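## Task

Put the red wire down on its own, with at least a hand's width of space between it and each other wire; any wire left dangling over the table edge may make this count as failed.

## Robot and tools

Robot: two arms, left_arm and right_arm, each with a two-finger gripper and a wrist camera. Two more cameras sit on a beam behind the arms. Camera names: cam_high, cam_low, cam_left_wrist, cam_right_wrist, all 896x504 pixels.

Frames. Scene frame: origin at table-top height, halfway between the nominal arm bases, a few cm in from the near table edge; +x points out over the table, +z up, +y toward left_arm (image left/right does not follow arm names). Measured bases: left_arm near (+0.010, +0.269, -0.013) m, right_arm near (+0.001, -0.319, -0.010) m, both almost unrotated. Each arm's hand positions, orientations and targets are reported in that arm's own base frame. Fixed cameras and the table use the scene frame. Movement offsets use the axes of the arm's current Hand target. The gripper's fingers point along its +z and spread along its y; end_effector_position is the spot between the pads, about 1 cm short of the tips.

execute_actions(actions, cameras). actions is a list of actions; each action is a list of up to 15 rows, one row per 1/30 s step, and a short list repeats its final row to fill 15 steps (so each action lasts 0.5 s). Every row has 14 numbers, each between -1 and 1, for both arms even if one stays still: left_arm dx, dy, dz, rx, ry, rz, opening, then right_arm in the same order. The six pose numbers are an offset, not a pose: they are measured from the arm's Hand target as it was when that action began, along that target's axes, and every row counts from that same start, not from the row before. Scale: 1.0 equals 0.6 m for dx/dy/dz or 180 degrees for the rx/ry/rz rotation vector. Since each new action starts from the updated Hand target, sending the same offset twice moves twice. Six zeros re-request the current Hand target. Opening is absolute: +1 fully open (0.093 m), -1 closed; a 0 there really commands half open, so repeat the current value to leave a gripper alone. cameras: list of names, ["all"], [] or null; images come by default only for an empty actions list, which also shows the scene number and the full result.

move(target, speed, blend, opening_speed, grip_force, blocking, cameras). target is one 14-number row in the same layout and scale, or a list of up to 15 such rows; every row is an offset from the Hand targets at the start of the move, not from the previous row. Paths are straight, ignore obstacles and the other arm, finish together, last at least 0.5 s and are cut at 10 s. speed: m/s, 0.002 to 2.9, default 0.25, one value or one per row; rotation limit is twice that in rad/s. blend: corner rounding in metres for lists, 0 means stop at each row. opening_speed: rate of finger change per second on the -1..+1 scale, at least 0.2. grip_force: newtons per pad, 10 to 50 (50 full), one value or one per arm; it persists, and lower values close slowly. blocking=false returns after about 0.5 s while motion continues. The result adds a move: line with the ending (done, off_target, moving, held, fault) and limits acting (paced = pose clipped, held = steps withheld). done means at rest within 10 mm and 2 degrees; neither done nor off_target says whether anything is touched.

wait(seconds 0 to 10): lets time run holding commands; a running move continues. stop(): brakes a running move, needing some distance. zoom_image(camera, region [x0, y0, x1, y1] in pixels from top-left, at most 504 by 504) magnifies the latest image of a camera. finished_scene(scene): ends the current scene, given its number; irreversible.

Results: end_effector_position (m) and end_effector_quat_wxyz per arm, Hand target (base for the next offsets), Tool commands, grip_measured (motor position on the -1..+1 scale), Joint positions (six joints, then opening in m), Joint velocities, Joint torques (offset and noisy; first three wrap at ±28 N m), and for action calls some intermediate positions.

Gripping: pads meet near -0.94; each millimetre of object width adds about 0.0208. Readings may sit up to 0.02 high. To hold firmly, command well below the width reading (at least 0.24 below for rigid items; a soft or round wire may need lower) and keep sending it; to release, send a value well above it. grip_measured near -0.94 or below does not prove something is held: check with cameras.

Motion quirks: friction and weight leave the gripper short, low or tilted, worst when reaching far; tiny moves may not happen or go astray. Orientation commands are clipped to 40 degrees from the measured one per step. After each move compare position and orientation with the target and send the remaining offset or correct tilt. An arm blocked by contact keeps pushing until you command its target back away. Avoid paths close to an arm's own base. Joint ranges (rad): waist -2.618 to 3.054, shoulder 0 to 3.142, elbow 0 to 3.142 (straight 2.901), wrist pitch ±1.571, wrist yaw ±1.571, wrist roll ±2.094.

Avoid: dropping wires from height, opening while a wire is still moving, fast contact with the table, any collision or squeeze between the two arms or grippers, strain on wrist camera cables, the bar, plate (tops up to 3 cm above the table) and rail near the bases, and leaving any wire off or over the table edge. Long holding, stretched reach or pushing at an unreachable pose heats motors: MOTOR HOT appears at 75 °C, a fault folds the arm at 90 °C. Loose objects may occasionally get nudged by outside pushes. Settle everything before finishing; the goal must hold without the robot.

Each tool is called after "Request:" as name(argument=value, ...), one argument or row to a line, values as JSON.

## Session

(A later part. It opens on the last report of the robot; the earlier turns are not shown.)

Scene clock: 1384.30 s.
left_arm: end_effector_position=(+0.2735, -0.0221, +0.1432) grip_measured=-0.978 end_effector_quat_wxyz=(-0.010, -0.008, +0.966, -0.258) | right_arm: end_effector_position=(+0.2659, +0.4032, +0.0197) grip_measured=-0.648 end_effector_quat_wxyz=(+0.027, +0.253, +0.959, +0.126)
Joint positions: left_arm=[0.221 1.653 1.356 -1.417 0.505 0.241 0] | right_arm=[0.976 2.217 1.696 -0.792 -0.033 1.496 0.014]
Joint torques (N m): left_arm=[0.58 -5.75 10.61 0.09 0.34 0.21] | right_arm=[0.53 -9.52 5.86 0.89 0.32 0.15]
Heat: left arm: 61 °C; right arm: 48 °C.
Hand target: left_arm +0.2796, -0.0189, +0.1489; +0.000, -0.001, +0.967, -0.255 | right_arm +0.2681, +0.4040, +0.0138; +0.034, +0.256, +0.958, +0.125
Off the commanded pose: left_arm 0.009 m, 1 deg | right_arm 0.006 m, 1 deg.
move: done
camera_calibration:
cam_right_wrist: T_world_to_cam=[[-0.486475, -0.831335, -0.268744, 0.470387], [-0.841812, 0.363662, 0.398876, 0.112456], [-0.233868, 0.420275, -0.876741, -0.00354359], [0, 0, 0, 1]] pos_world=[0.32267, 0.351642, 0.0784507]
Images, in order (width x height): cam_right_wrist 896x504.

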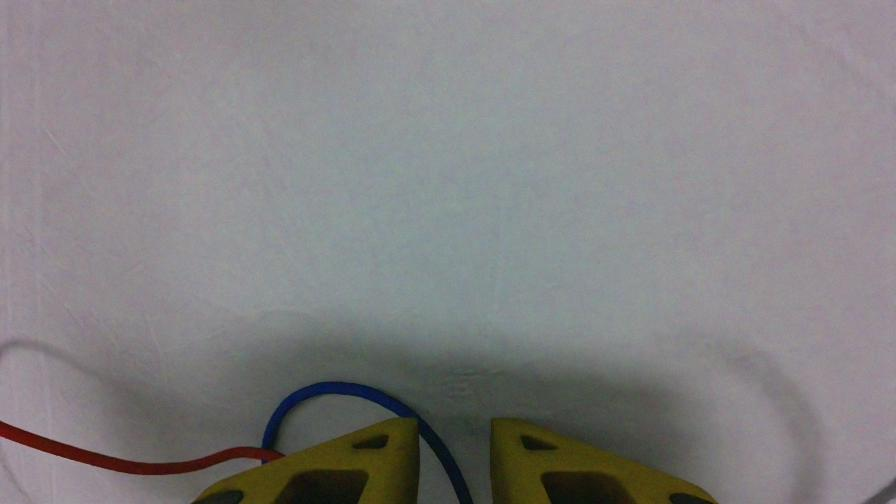

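Request:
move(
  target=[0,0,0,0,0,0,-1,0,-0.0017,0.005,0,0,0,-1],
  opening_speed=0.4,
  cameras=["cam_right_wrist"],
)

Request:
move(
  target=[0,0,0,0,0,0,-1,0,0.0217,-0.0805,0,0,0,-1],
  speed=0.05,
  cameras=["cam_right_wrist"],
)

Scene clock: 1388.57 s.
left_arm: end_effector_position=(+0.2735, -0.0221, +0.1432) grip_measured=-0.978 end_effector_quat_wxyz=(-0.010, -0.008, +0.966, -0.258) | right_arm: end_effector_position=(+0.2667, +0.4042, +0.0186) grip_measured=-0.987 end_effector_quat_wxyz=(+0.028, +0.253, +0.958, +0.130)
Joint positions: left_arm=[0.221 1.653 1.356 -1.417 0.505 0.241 0] | right_arm=[0.976 2.217 1.689 -0.778 -0.032 1.496 0]
Joint torques (N m): left_arm=[0.53 -5.81 10.5 0.09 0.36 0.2] | right_arm=[0.5 -9.51 5.78 0.93 0.29 0.15]
Heat: left arm: 61 °C; right arm: 49 °C.
Hand target: left_arm +0.2796, -0.0189, +0.1489; +0.000, -0.001, +0.967, -0.255 | right_arm +0.2680, +0.4038, +0.0107; +0.034, +0.256, +0.958, +0.125
Off the commanded pose: left_arm 0.009 m, 2 deg | right_arm 0.008 m, 1 deg.
move: done
camera_calibration:
cam_right_wrist: T_world_to_cam=[[-0.485384, -0.82973, -0.275591, 0.470443], [-0.843577, 0.361624, 0.396997, 0.114533], [-0.22974, 0.425178, -0.875468, -0.0078066], [0, 0, 0, 1]] pos_world=[0.32317, 0.352242, 0.0773463]
Images, in order (width x height): cam_right_wrist 896x504.

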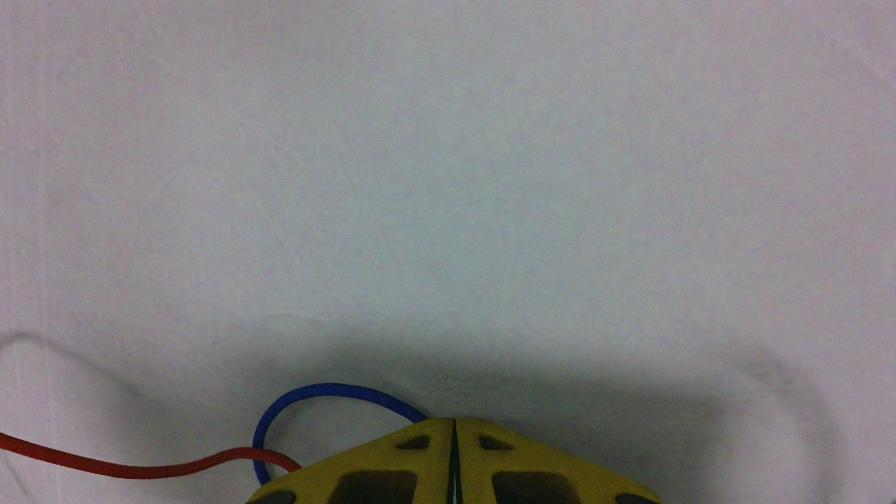

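Scene clock: 1390.20 s.
left_arm: end_effector_position=(+0.2734, -0.0221, +0.1433) grip_measured=-0.978 end_effector_quat_wxyz=(-0.010, -0.008, +0.966, -0.258) | right_arm: end_effector_position=(+0.2620, +0.3967, +0.0366) grip_measured=-0.987 end_effector_quat_wxyz=(+0.019, +0.254, +0.962, +0.101)
Joint positions: left_arm=[0.221 1.653 1.356 -1.417 0.505 0.241 0] | right_arm=[0.976 2.217 1.776 -0.925 -0.031 1.496 0]
Joint torques (N m): left_arm=[0.64 -5.76 10.51 0.09 0.31 0.16] | right_arm=[0.42 -13.38 9.01 0.63 0.25 0.14]
Heat: left arm: 62 °C; right arm: 50 °C.
Hand target: left_arm +0.2795, -0.0189, +0.1489; +0.000, -0.001, +0.967, -0.255 | right_arm +0.2680, +0.4039, +0.0607; +0.034, +0.256, +0.958, +0.125
Off the commanded pose: left_arm 0.009 m, 2 deg | right_arm 0.026 m, 3 deg.
move: off_target (right_arm)
camera_calibration:
cam_right_wrist: T_world_to_cam=[[-0.493653, -0.842013, -0.217535, 0.471921], [-0.830578, 0.382338, 0.404917, 0.0942234], [-0.257773, 0.380568, -0.8881, 0.0354682], [0, 0, 0, 1]] pos_world=[0.320368, 0.34784, 0.0960061]
Images, in order (width x height): cam_right_wrist 896x504.

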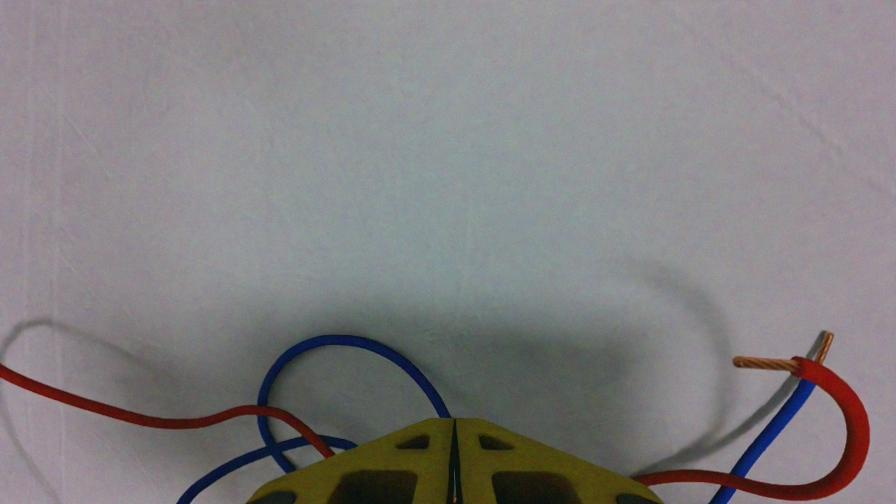

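Request:
move(
  target=[0,0,0,0,0,0,-1,-0.04,-0.05,-0.12,0,0,0,-1],
  speed=0.06,
  cameras=["cam_right_wrist","cam_low"],
)

Request:
zoom_image(
  camera="cam_low",
  region=[380, 220, 520, 330],
)

Scene clock: 1396.27 s.
left_arm: end_effector_position=(+0.2734, -0.0221, +0.1433) grip_measured=-0.978 end_effector_quat_wxyz=(-0.010, -0.008, +0.966, -0.258) | right_arm: end_effector_position=(+0.2631, +0.3562, +0.1035) grip_measured=-0.987 end_effector_quat_wxyz=(+0.028, +0.254, +0.961, +0.108)
Joint positions: left_arm=[0.221 1.653 1.356 -1.417 0.505 0.241 0] | right_arm=[0.923 2.032 1.752 -1.069 -0.031 1.443 0]
Joint torques (N m): left_arm=[0.66 -5.53 10.5 0.09 0.36 0.2] | right_arm=[-1.02 -13.48 6.01 0.64 0.04 -0.06]
Heat: left arm: 62 °C; right arm: 52 °C.
Hand target: left_arm +0.2795, -0.0189, +0.1489; +0.000, -0.001, +0.967, -0.255 | right_arm +0.2650, +0.3509, +0.1226; +0.034, +0.256, +0.958, +0.125
Off the commanded pose: left_arm 0.009 m, 2 deg | right_arm 0.020 m, 2 deg.
move: off_target (right_arm)
camera_calibration:
cam_right_wrist: T_world_to_cam=[[-0.490716, -0.838974, -0.235203, 0.45277], [-0.837901, 0.380335, 0.391494, 0.0876211], [-0.238997, 0.389189, -0.889614, 0.102778], [0, 0, 0, 1]] pos_world=[0.320163, 0.306536, 0.163622]
Images, in order (width x height): cam_low 896x504, cam_right_wrist 896x504.

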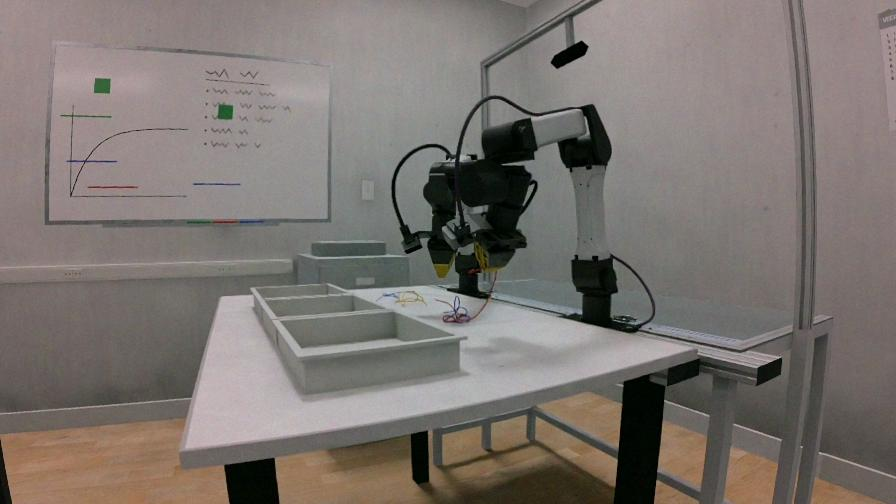

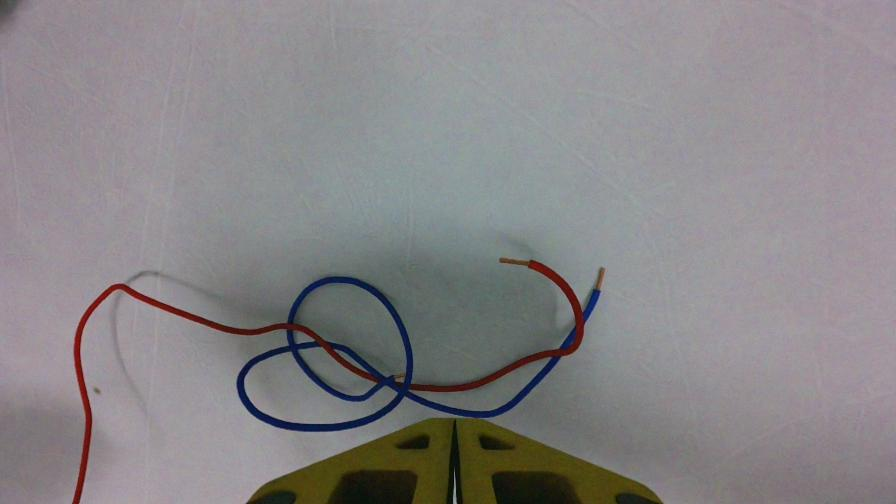

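Scaled by 3.600 from the camera's 896x504 image, which has a finer 1280x720 frame.

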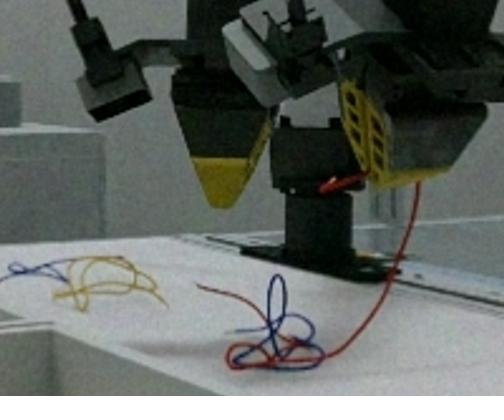

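Request:
move(
  target=[0,0,0,0,0,0,-1,-0.016,0.076,0.0343,0,0,-0.5,-0.5],
  speed=0.2,
  cameras=["cam_right_wrist","cam_low","cam_high"],
)

Request:
zoom_image(
  camera="cam_low",
  region=[380, 220, 520, 330],
)

Scene clock: 1420.90 s.
left_arm: end_effector_position=(+0.2734, -0.0221, +0.1433) grip_measured=-0.978 end_effector_quat_wxyz=(-0.010, -0.008, +0.966, -0.258) | right_arm: end_effector_position=(+0.2894, +0.3885, +0.1111) grip_measured=-0.501 end_effector_quat_wxyz=(+0.108, -0.500, +0.857, +0.061)
Joint positions: left_arm=[0.221 1.653 1.356 -1.417 0.505 0.241 0] | right_arm=[0.92 2.191 2.022 -1.154 -0.031 -0.132 0.021]
Joint torques (N m): left_arm=[0.51 -5.7 10.48 0.09 0.36 0.17] | right_arm=[-1.1 -9.46 9.36 0.67 0.01 -0.02]
Heat: left arm: 64 °C; right arm: 55 °C.
Hand target: left_arm +0.2795, -0.0189, +0.1489; +0.000, -0.001, +0.967, -0.255 | right_arm +0.2979, +0.3889, +0.1145; +0.113, -0.496, +0.858, +0.064
Off the commanded pose: left_arm 0.009 m, 2 deg | right_arm 0.009 m, 1 deg.
move: done
camera_calibration:
cam_right_wrist: T_world_to_cam=[[0.866058, -0.499775, -0.012936, -0.0545229], [-0.491524, -0.855919, 0.160646, 0.500043], [-0.0913592, -0.132771, -0.986927, 0.274179], [0, 0, 0, 1]] pos_world=[0.318052, 0.43715, 0.189559]
Images, in order (width x height): cam_high 896x504, cam_low 896x504, cam_right_wrist 896x504.

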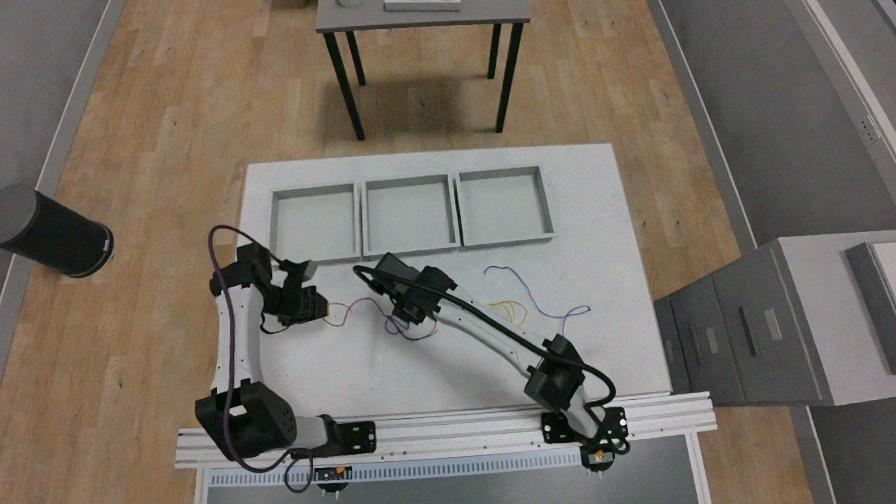

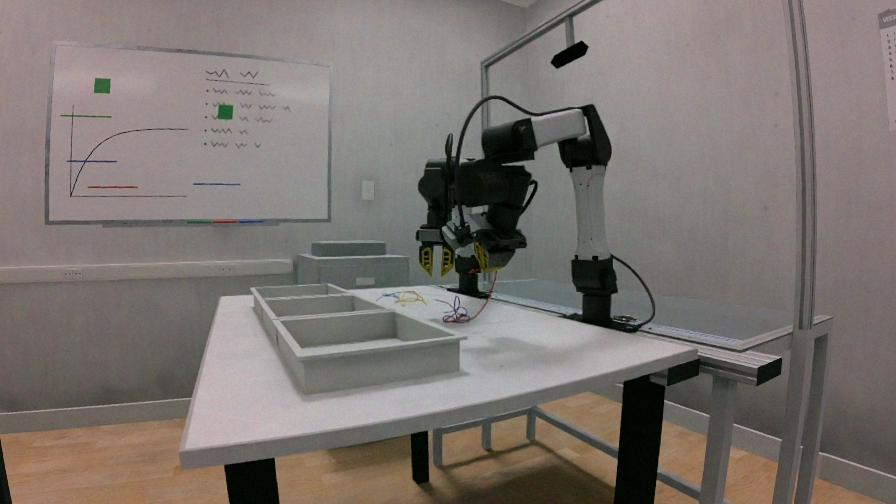

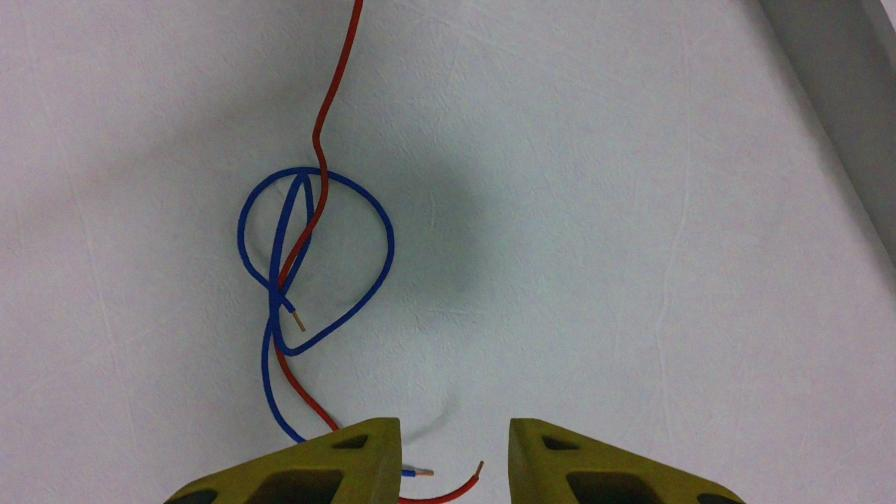

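Scaled by 3.600 from the camera's 896x504 image, which has a finer 1280x720 frame.

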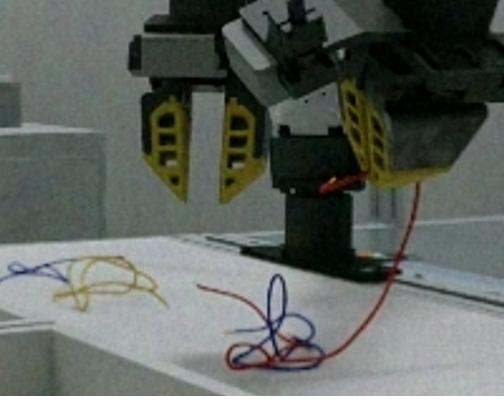

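Request:
move(
  target=[0,0,0,0,0,0,-1,-0.0278,0.0405,0.0963,0,0,0,-0.62],
  speed=0.1,
  cameras=["cam_right_wrist"],
)

Scene clock: 1447.10 s.
left_arm: end_effector_position=(+0.2734, -0.0221, +0.1433) grip_measured=-0.978 end_effector_quat_wxyz=(-0.010, -0.008, +0.966, -0.258) | right_arm: end_effector_position=(+0.2846, +0.4188, +0.0574) grip_measured=-0.619 end_effector_quat_wxyz=(+0.093, -0.500, +0.859, +0.060)
Joint positions: left_arm=[0.221 1.653 1.356 -1.417 0.505 0.241 0] | right_arm=[0.964 2.328 2.042 -1.065 -0.031 -0.088 0.016]
Joint torques (N m): left_arm=[0.5 -5.75 10.55 0.07 0.32 0.17] | right_arm=[0.12 -10.43 9.51 0.91 0.14 0.15]
Heat: left arm: 64 °C; right arm: 56 °C.
Hand target: left_arm +0.2795, -0.0189, +0.1489; +0.000, -0.001, +0.967, -0.255 | right_arm +0.2925, +0.4278, +0.0630; +0.113, -0.496, +0.858, +0.064
Off the commanded pose: left_arm 0.009 m, 2 deg | right_arm 0.013 m, 2 deg.
move: off_target (right_arm)
camera_calibration:
cam_right_wrist: T_world_to_cam=[[0.866176, -0.499061, -0.0260194, -0.0354713], [-0.486205, -0.853611, 0.186958, 0.528232], [-0.115514, -0.149288, -0.982023, 0.238237], [0, 0, 0, 1]] pos_world=[0.315073, 0.468768, 0.134274]
Images, in order (width x height): cam_right_wrist 896x504.

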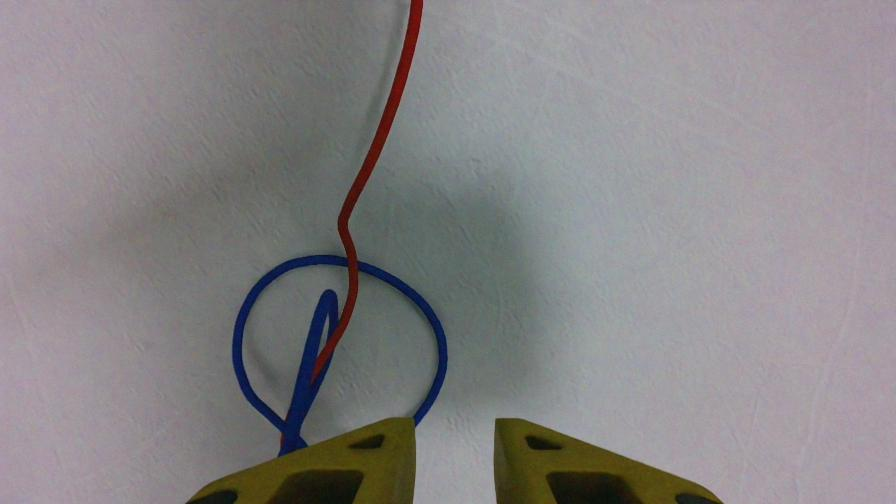

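Request:
move(
  target=[0,0,0,0,0,0,-1,0.0277,0.0062,0.0763,0,0,0,-0.62],
  speed=0.05,
  cameras=["cam_right_wrist"],
)

Scene clock: 1459.83 s.
left_arm: end_effector_position=(+0.2734, -0.0221, +0.1433) grip_measured=-0.978 end_effector_quat_wxyz=(-0.010, -0.008, +0.966, -0.258) | right_arm: end_effector_position=(+0.2857, +0.4240, +0.0205) grip_measured=-0.619 end_effector_quat_wxyz=(+0.109, -0.498, +0.857, +0.068)
Joint positions: left_arm=[0.221 1.653 1.356 -1.417 0.505 0.241 0] | right_arm=[0.968 2.334 1.898 -0.879 -0.03 -0.081 0.016]
Joint torques (N m): left_arm=[0.46 -5.63 10.52 0.09 0.32 0.18] | right_arm=[0.23 -10.44 6.05 1.02 0.16 0.16]
Heat: left arm: 65 °C; right arm: 55 °C.
Hand target: left_arm +0.2795, -0.0189, +0.1489; +0.000, -0.001, +0.967, -0.255 | right_arm +0.2872, +0.4258, +0.0143; +0.113, -0.496, +0.859, +0.064
Off the commanded pose: left_arm 0.009 m, 2 deg | right_arm 0.007 m, 1 deg.
move: done
camera_calibration:
cam_right_wrist: T_world_to_cam=[[0.865356, -0.500565, -0.0243607, -0.0339616], [-0.49163, -0.857335, 0.152568, 0.543983], [-0.0972554, -0.120049, -0.987993, 0.185417], [0, 0, 0, 1]] pos_world=[0.31486, 0.471635, 0.0993684]
Images, in order (width x height): cam_right_wrist 896x504.

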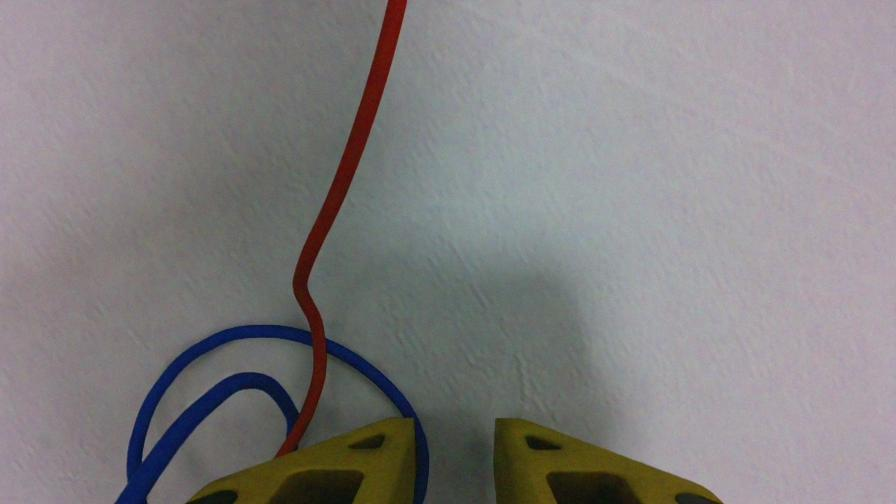

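Request:
move(
  target=[
    [0,0,0,0,0,0,-1,0.0026,0.003,0.012,0,0,0,-0.62],
    [0,0,0,0,0,0,-1,0.0026,0.003,0.012,0,0,0,-1],
  ],
  speed=0.05,
  opening_speed=0.4,
  cameras=["cam_right_wrist"],
)

Request:
move(
  target=[0,0,0,0,0,0,-1,-0.02,0,-0.08,0,0,0,-1],
  speed=0.05,
  cameras=["cam_right_wrist"],
)

Scene clock: 1469.70 s.
left_arm: end_effector_position=(+0.2734, -0.0221, +0.1433) grip_measured=-0.978 end_effector_quat_wxyz=(-0.010, -0.008, +0.966, -0.258) | right_arm: end_effector_position=(+0.2822, +0.4285, +0.0183) grip_measured=-0.985 end_effector_quat_wxyz=(+0.113, -0.501, +0.855, +0.071)
Joint positions: left_arm=[0.221 1.653 1.356 -1.417 0.505 0.241 0] | right_arm=[0.979 2.334 1.886 -0.857 -0.03 -0.078 0]
Joint torques (N m): left_arm=[0.55 -5.6 10.59 0.1 0.32 0.17] | right_arm=[0.14 -9.61 5.41 0.99 0.17 0.12]
Heat: left arm: 65 °C; right arm: 55 °C.
Hand target: left_arm +0.2795, -0.0189, +0.1489; +0.000, -0.001, +0.967, -0.255 | right_arm +0.2859, +0.4271, +0.0070; +0.113, -0.496, +0.858, +0.064
Off the commanded pose: left_arm 0.009 m, 2 deg | right_arm 0.012 m, 1 deg.
move: off_target (right_arm); target 2's new opening was sent with right_arm's hand 0.011 m and 1 deg from that target
camera_calibration:
cam_right_wrist: T_world_to_cam=[[0.86912, -0.493993, -0.0245255, -0.0325385], [-0.486058, -0.862234, 0.142478, 0.547138], [-0.0915297, -0.11191, -0.989494, 0.178322], [0, 0, 0, 1]] pos_world=[0.310542, 0.475643, 0.0976951]
Images, in order (width x height): cam_right_wrist 896x504.

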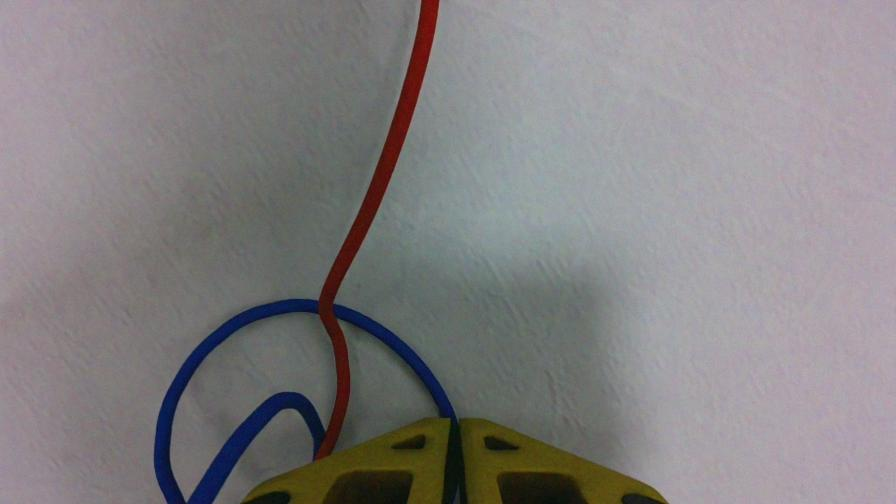

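Scene clock: 1471.33 s.
left_arm: end_effector_position=(+0.2734, -0.0221, +0.1433) grip_measured=-0.978 end_effector_quat_wxyz=(-0.010, -0.008, +0.966, -0.258) | right_arm: end_effector_position=(+0.2775, +0.4214, +0.0372) grip_measured=-0.985 end_effector_quat_wxyz=(+0.090, -0.502, +0.858, +0.060)
Joint positions: left_arm=[0.221 1.653 1.356 -1.417 0.505 0.242 0] | right_arm=[0.979 2.334 1.974 -0.996 -0.03 -0.078 0]
Joint torques (N m): left_arm=[0.46 -5.74 10.58 0.09 0.32 0.19] | right_arm=[0.25 -13.19 9.24 0.67 0.2 0.14]
Heat: left arm: 65 °C; right arm: 55 °C.
Hand target: left_arm +0.2795, -0.0189, +0.1489; +0.000, +0.000, +0.967, -0.255 | right_arm +0.2854, +0.4264, +0.0565; +0.113, -0.496, +0.858, +0.064
Off the commanded pose: left_arm 0.009 m, 1 deg | right_arm 0.021 m, 3 deg.
move: off_target (right_arm)
camera_calibration:
cam_right_wrist: T_world_to_cam=[[0.868185, -0.495447, -0.0280496, -0.0305676], [-0.481592, -0.854843, 0.193166, 0.529842], [-0.119682, -0.154195, -0.980765, 0.221113], [0, 0, 0, 1]] pos_world=[0.30817, 0.471882, 0.113655]
Images, in order (width x height): cam_right_wrist 896x504.

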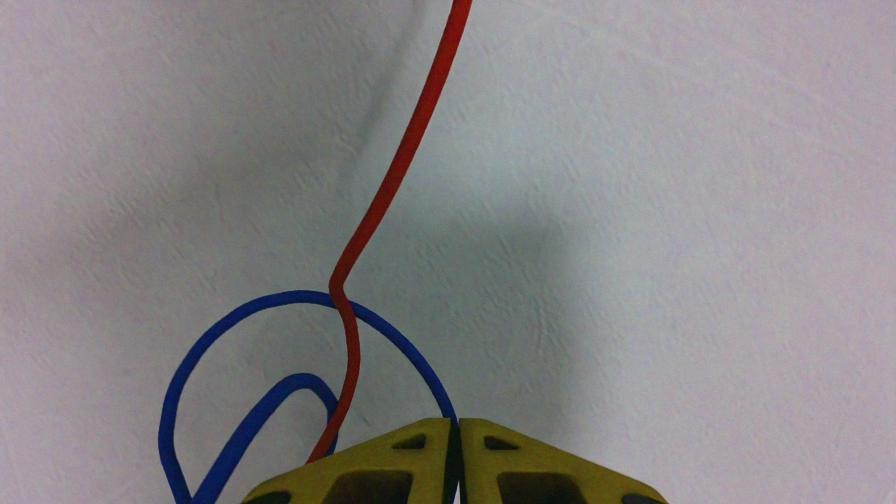

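Request:
move(
  target=[0,0,0,0,0,0,-1,0.2938,-0.1833,-0.1308,0,0,0,-1],
  speed=0.07,
  cameras=["all"],
)

Request:
zoom_image(
  camera="cam_high",
  region=[300, 250, 560, 380],
)

Scene clock: 1479.60 s.
left_arm: end_effector_position=(+0.2732, -0.0221, +0.1433) grip_measured=-0.978 end_effector_quat_wxyz=(-0.011, -0.008, +0.966, -0.258) | right_arm: end_effector_position=(+0.2863, +0.2079, +0.0760) grip_measured=-0.985 end_effector_quat_wxyz=(+0.099, -0.497, +0.860, +0.057)
Joint positions: left_arm=[0.221 1.653 1.356 -1.419 0.505 0.242 0] | right_arm=[0.58 1.722 1.234 -0.877 -0.102 -0.457 0]
Joint torques (N m): left_arm=[0.55 -5.76 10.48 0.1 0.33 0.17] | right_arm=[-0.42 -10.24 5.76 0.67 -0.24 -0.03]
Heat: left arm: 65 °C; right arm: 56 °C.
Hand target: left_arm +0.2796, -0.0189, +0.1489; +0.000, +0.000, +0.967, -0.255 | right_arm +0.2855, +0.2065, +0.0872; +0.113, -0.496, +0.858, +0.064
Off the commanded pose: left_arm 0.009 m, 2 deg | right_arm 0.011 m, 2 deg.
move: off_target (right_arm)
camera_calibration:
cam_left_wrist: T_world_to_cam=[[0.0096234, -0.858915, 0.512028, -0.0961243], [-0.897479, 0.218382, 0.383198, 0.233415], [-0.440953, -0.463222, -0.768756, 0.310226], [0, 0, 0, 1]] pos_world=[0.347205, 0.0101673, 0.198262]
cam_right_wrist: T_world_to_cam=[[0.861522, -0.50749, -0.0153031, -0.139521], [-0.496791, -0.848813, 0.180875, 0.348072], [-0.104782, -0.148225, -0.983387, 0.221983], [0, 0, 0, 1]] pos_world=[0.316379, 0.257546, 0.153202]

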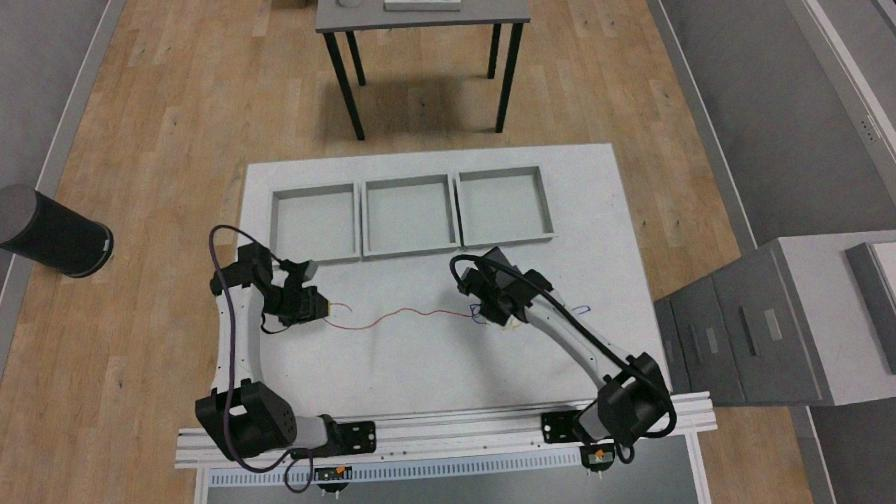

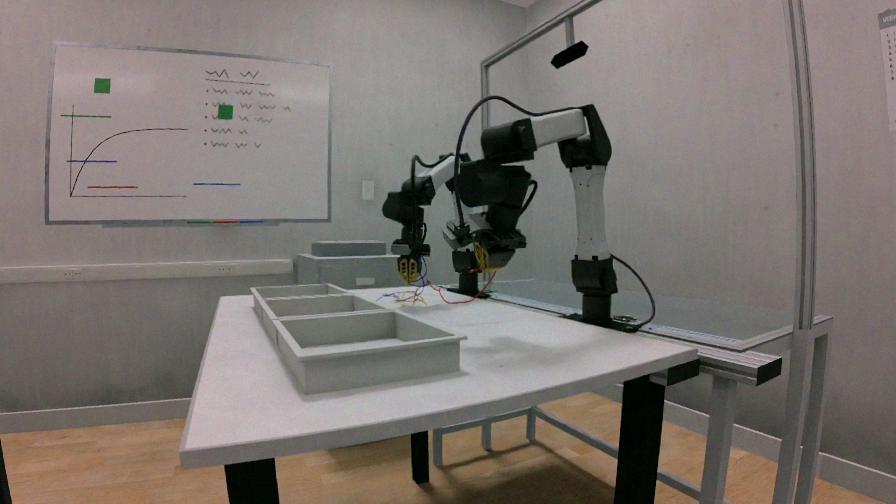

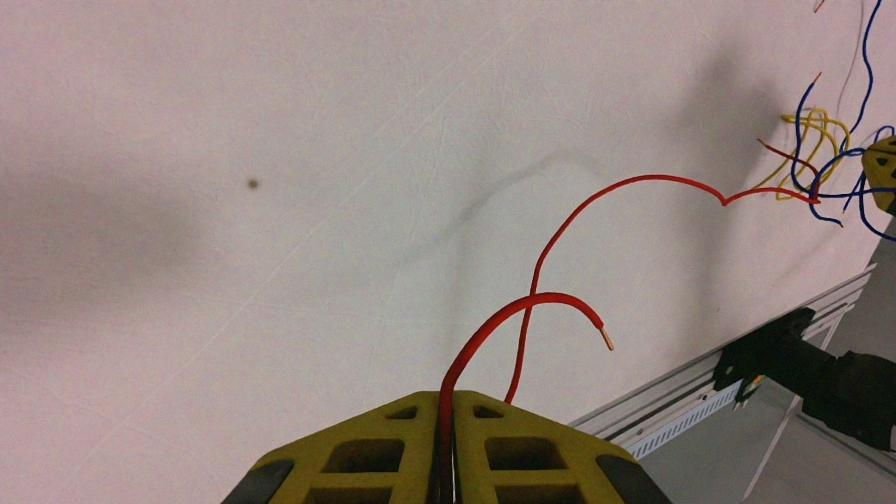

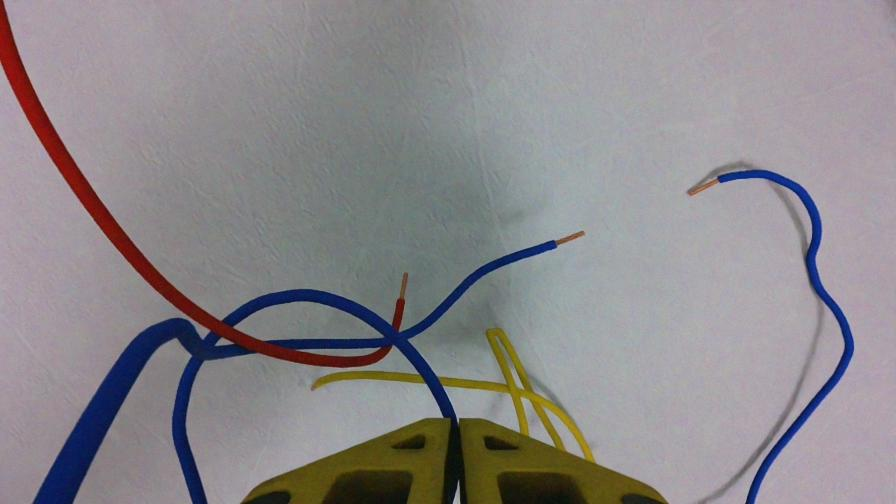

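Scaled by 1.938 from the camera's 896x504 image, which has a finer 1280x720 frame.

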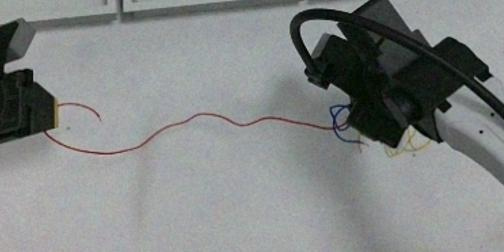

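Request:
move(
  target=[0,0.11,-0.17,0,0,0,-1,0,0,0,0,0,0,-1],
  speed=0.07,
  cameras=["all"],
)

Request:
zoom_image(
  camera="cam_high",
  region=[220, 250, 560, 380],
)

Scene clock: 1485.17 s.
left_arm: end_effector_position=(+0.2783, +0.0841, +0.1904) grip_measured=-0.978 end_effector_quat_wxyz=(+0.079, -0.041, +0.971, -0.221) | right_arm: end_effector_position=(+0.2858, +0.2086, +0.0760) grip_measured=-0.985 end_effector_quat_wxyz=(+0.099, -0.497, +0.860, +0.059)
Joint positions: left_arm=[0.557 1.69 1.602 -1.572 0.466 0.494 0] | right_arm=[0.58 1.722 1.234 -0.877 -0.107 -0.457 0]
Joint torques (N m): left_arm=[0.59 -9.35 10.37 0.25 0.27 0.22] | right_arm=[-0.64 -10.1 5.93 0.64 -0.18 0.03]
Heat: left arm: 65 °C; right arm: 56 °C.
Hand target: left_arm +0.2795, +0.0889, +0.2052; +0.000, +0.000, +0.967, -0.255 | right_arm +0.2855, +0.2065, +0.0872; +0.113, -0.496, +0.858, +0.064
Off the commanded pose: left_arm 0.016 m, 11 deg | right_arm 0.011 m, 2 deg.
joint sent to its limit (left arm) — joint 4 (wrist pitch), lower limit. The joint targets are off in orientation, not in position.
move: off_target (left_arm, right_arm)
camera_calibration:
cam_left_wrist: T_world_to_cam=[[0.0308011, -0.893675, 0.447656, -0.0197978], [-0.963832, 0.0920621, 0.250104, 0.251252], [-0.264724, -0.439169, -0.858517, 0.363984], [0, 0, 0, 1]] pos_world=[0.339129, 0.119027, 0.25851]
cam_right_wrist: T_world_to_cam=[[0.862196, -0.506184, -0.0198947, -0.138765], [-0.495078, -0.850298, 0.178582, 0.348455], [-0.107312, -0.144123, -0.983724, 0.222005], [0, 0, 0, 1]] pos_world=[0.315979, 0.258045, 0.153403]

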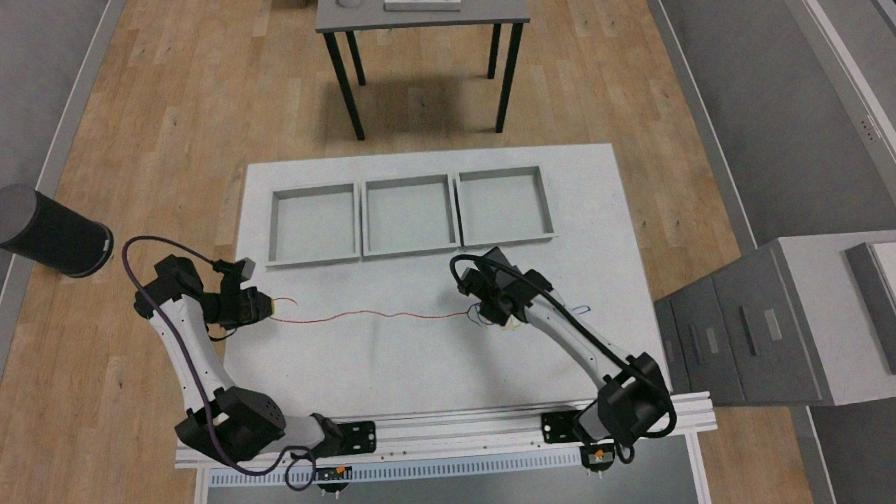

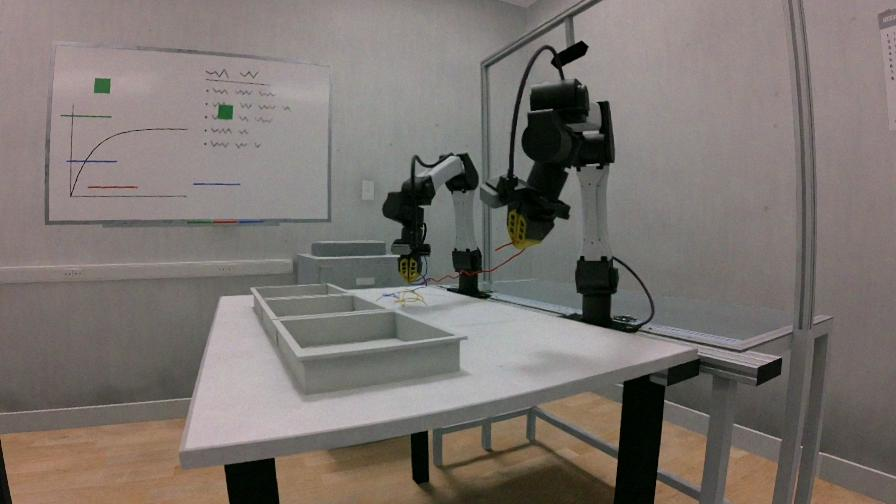

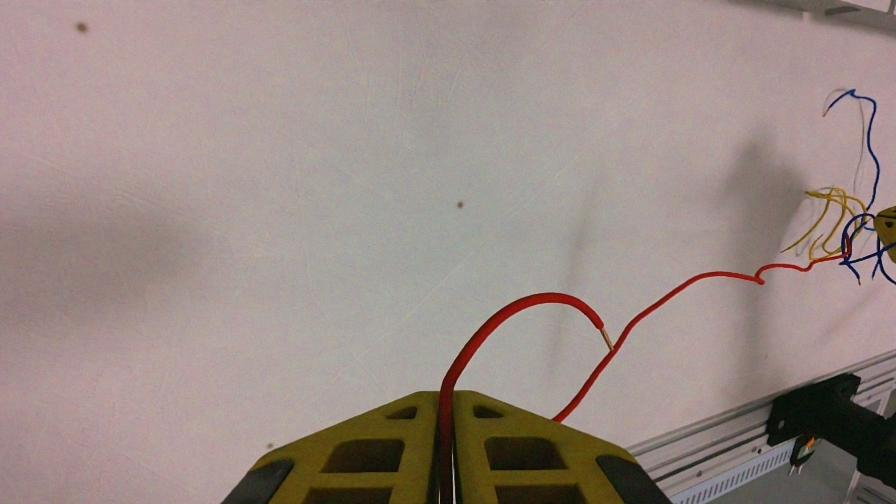

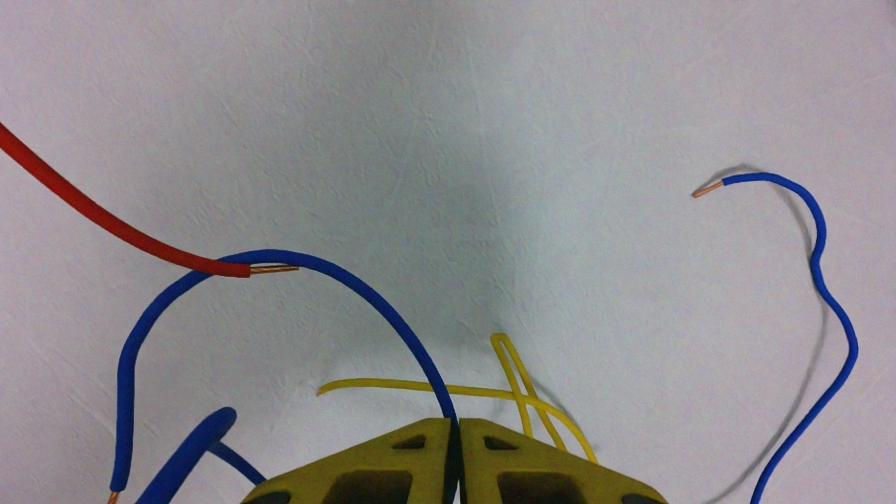

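Scaled by 1.482 from the camera's 896x504 image, which has a finer 1280x720 frame.

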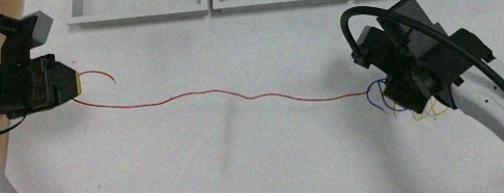

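Request:
move(
  target=[
    [0,0.0722,-0.0417,0,0,0,-1,0.1482,-0.0833,-0.0053,0,0,0,-1],
    [0,0.218,0.211,0,0,0,-1,0.1482,-0.0833,-0.0053,0,0,0,-1],
  ],
  speed=0.08,
  blend=[0.01,0],
  cameras=["all"],
)

Scene clock: 1502.73 s.
left_arm: end_effector_position=(+0.2807, +0.1423, +0.0353) grip_measured=-0.978 end_effector_quat_wxyz=(+0.003, -0.010, +0.967, -0.255) | right_arm: end_effector_position=(+0.2804, +0.1053, +0.0583) grip_measured=-0.985 end_effector_quat_wxyz=(+0.087, -0.497, +0.861, +0.063)
Joint positions: left_arm=[0.68 2.077 1.461 -1.287 0.401 0.727 0] | right_arm=[0.266 1.596 1.028 -0.866 -0.166 -0.768 0]
Joint torques (N m): left_arm=[-0.34 -8.91 5.42 -0.12 0.29 0.18] | right_arm=[-0.66 -8.54 5.53 0.77 -0.27 0.01]
Heat: left arm: 65 °C; right arm: 55 °C.
Hand target: left_arm +0.2794, +0.1403, +0.0306; +0.000, -0.001, +0.967, -0.255 | right_arm +0.2855, +0.1064, +0.0675; +0.113, -0.496, +0.858, +0.064
Off the commanded pose: left_arm 0.005 m, 1 deg | right_arm 0.011 m, 3 deg.
move: off_target (right_arm)
camera_calibration:
cam_left_wrist: T_world_to_cam=[[0.00669782, -0.86284, 0.505432, 0.101981], [-0.909614, 0.204709, 0.361519, 0.251775], [-0.415399, -0.46217, -0.783481, 0.299924], [0, 0, 0, 1]] pos_world=[0.352924, 0.175068, 0.0924186]
cam_right_wrist: T_world_to_cam=[[0.861808, -0.505788, -0.0382875, -0.185599], [-0.489902, -0.849547, 0.195615, 0.258517], [-0.131467, -0.149826, -0.979933, 0.196251], [0, 0, 0, 1]] pos_world=[0.312399, 0.155152, 0.134637]

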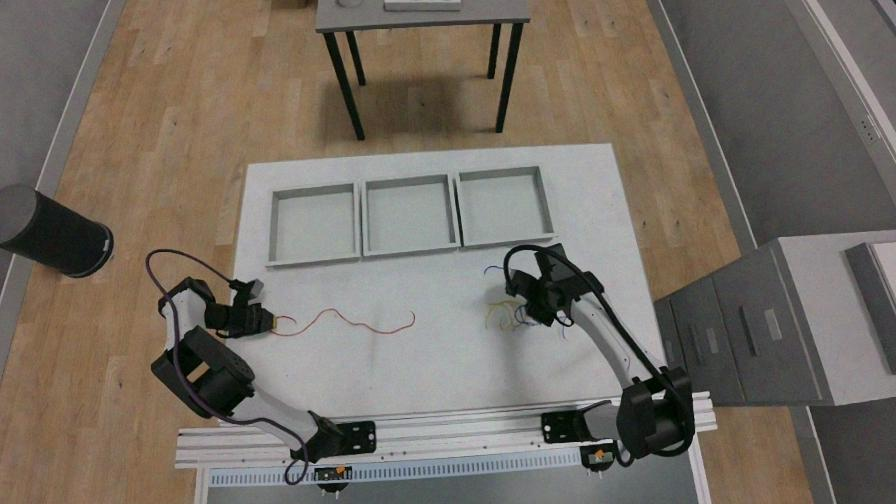

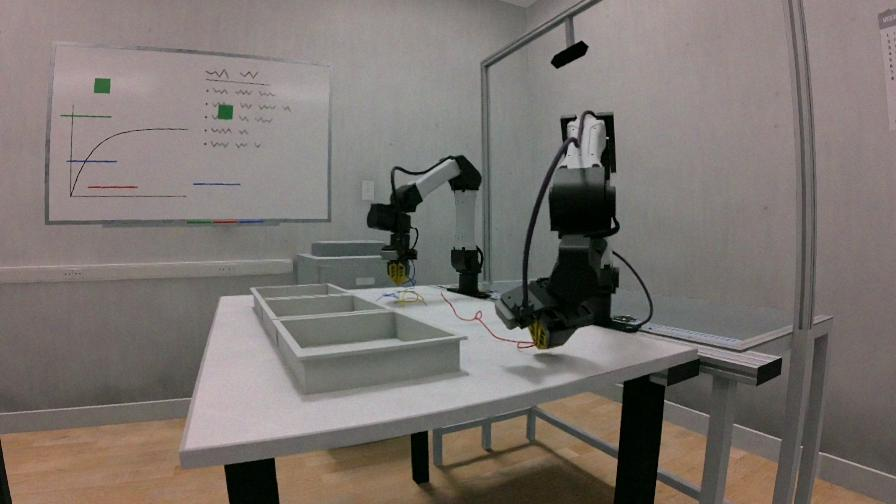

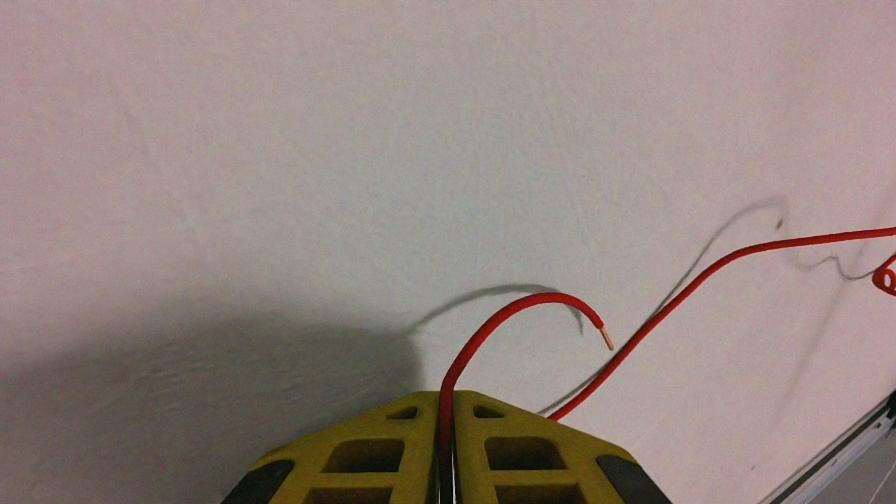

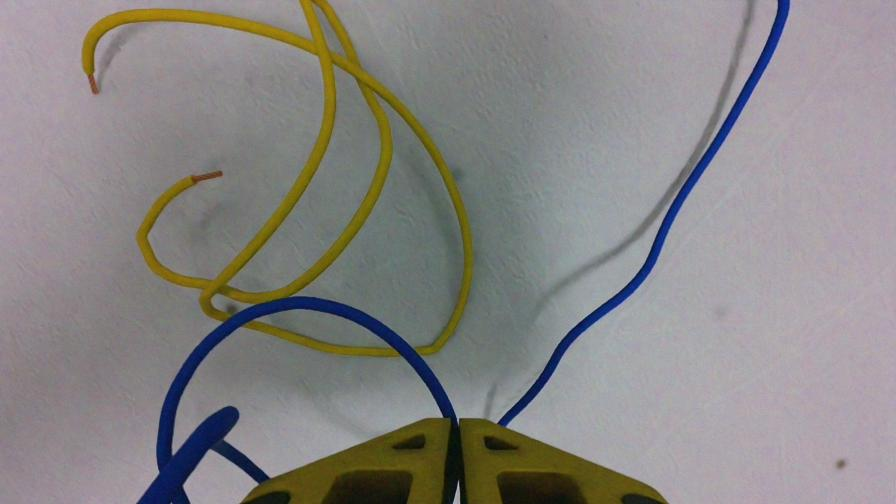

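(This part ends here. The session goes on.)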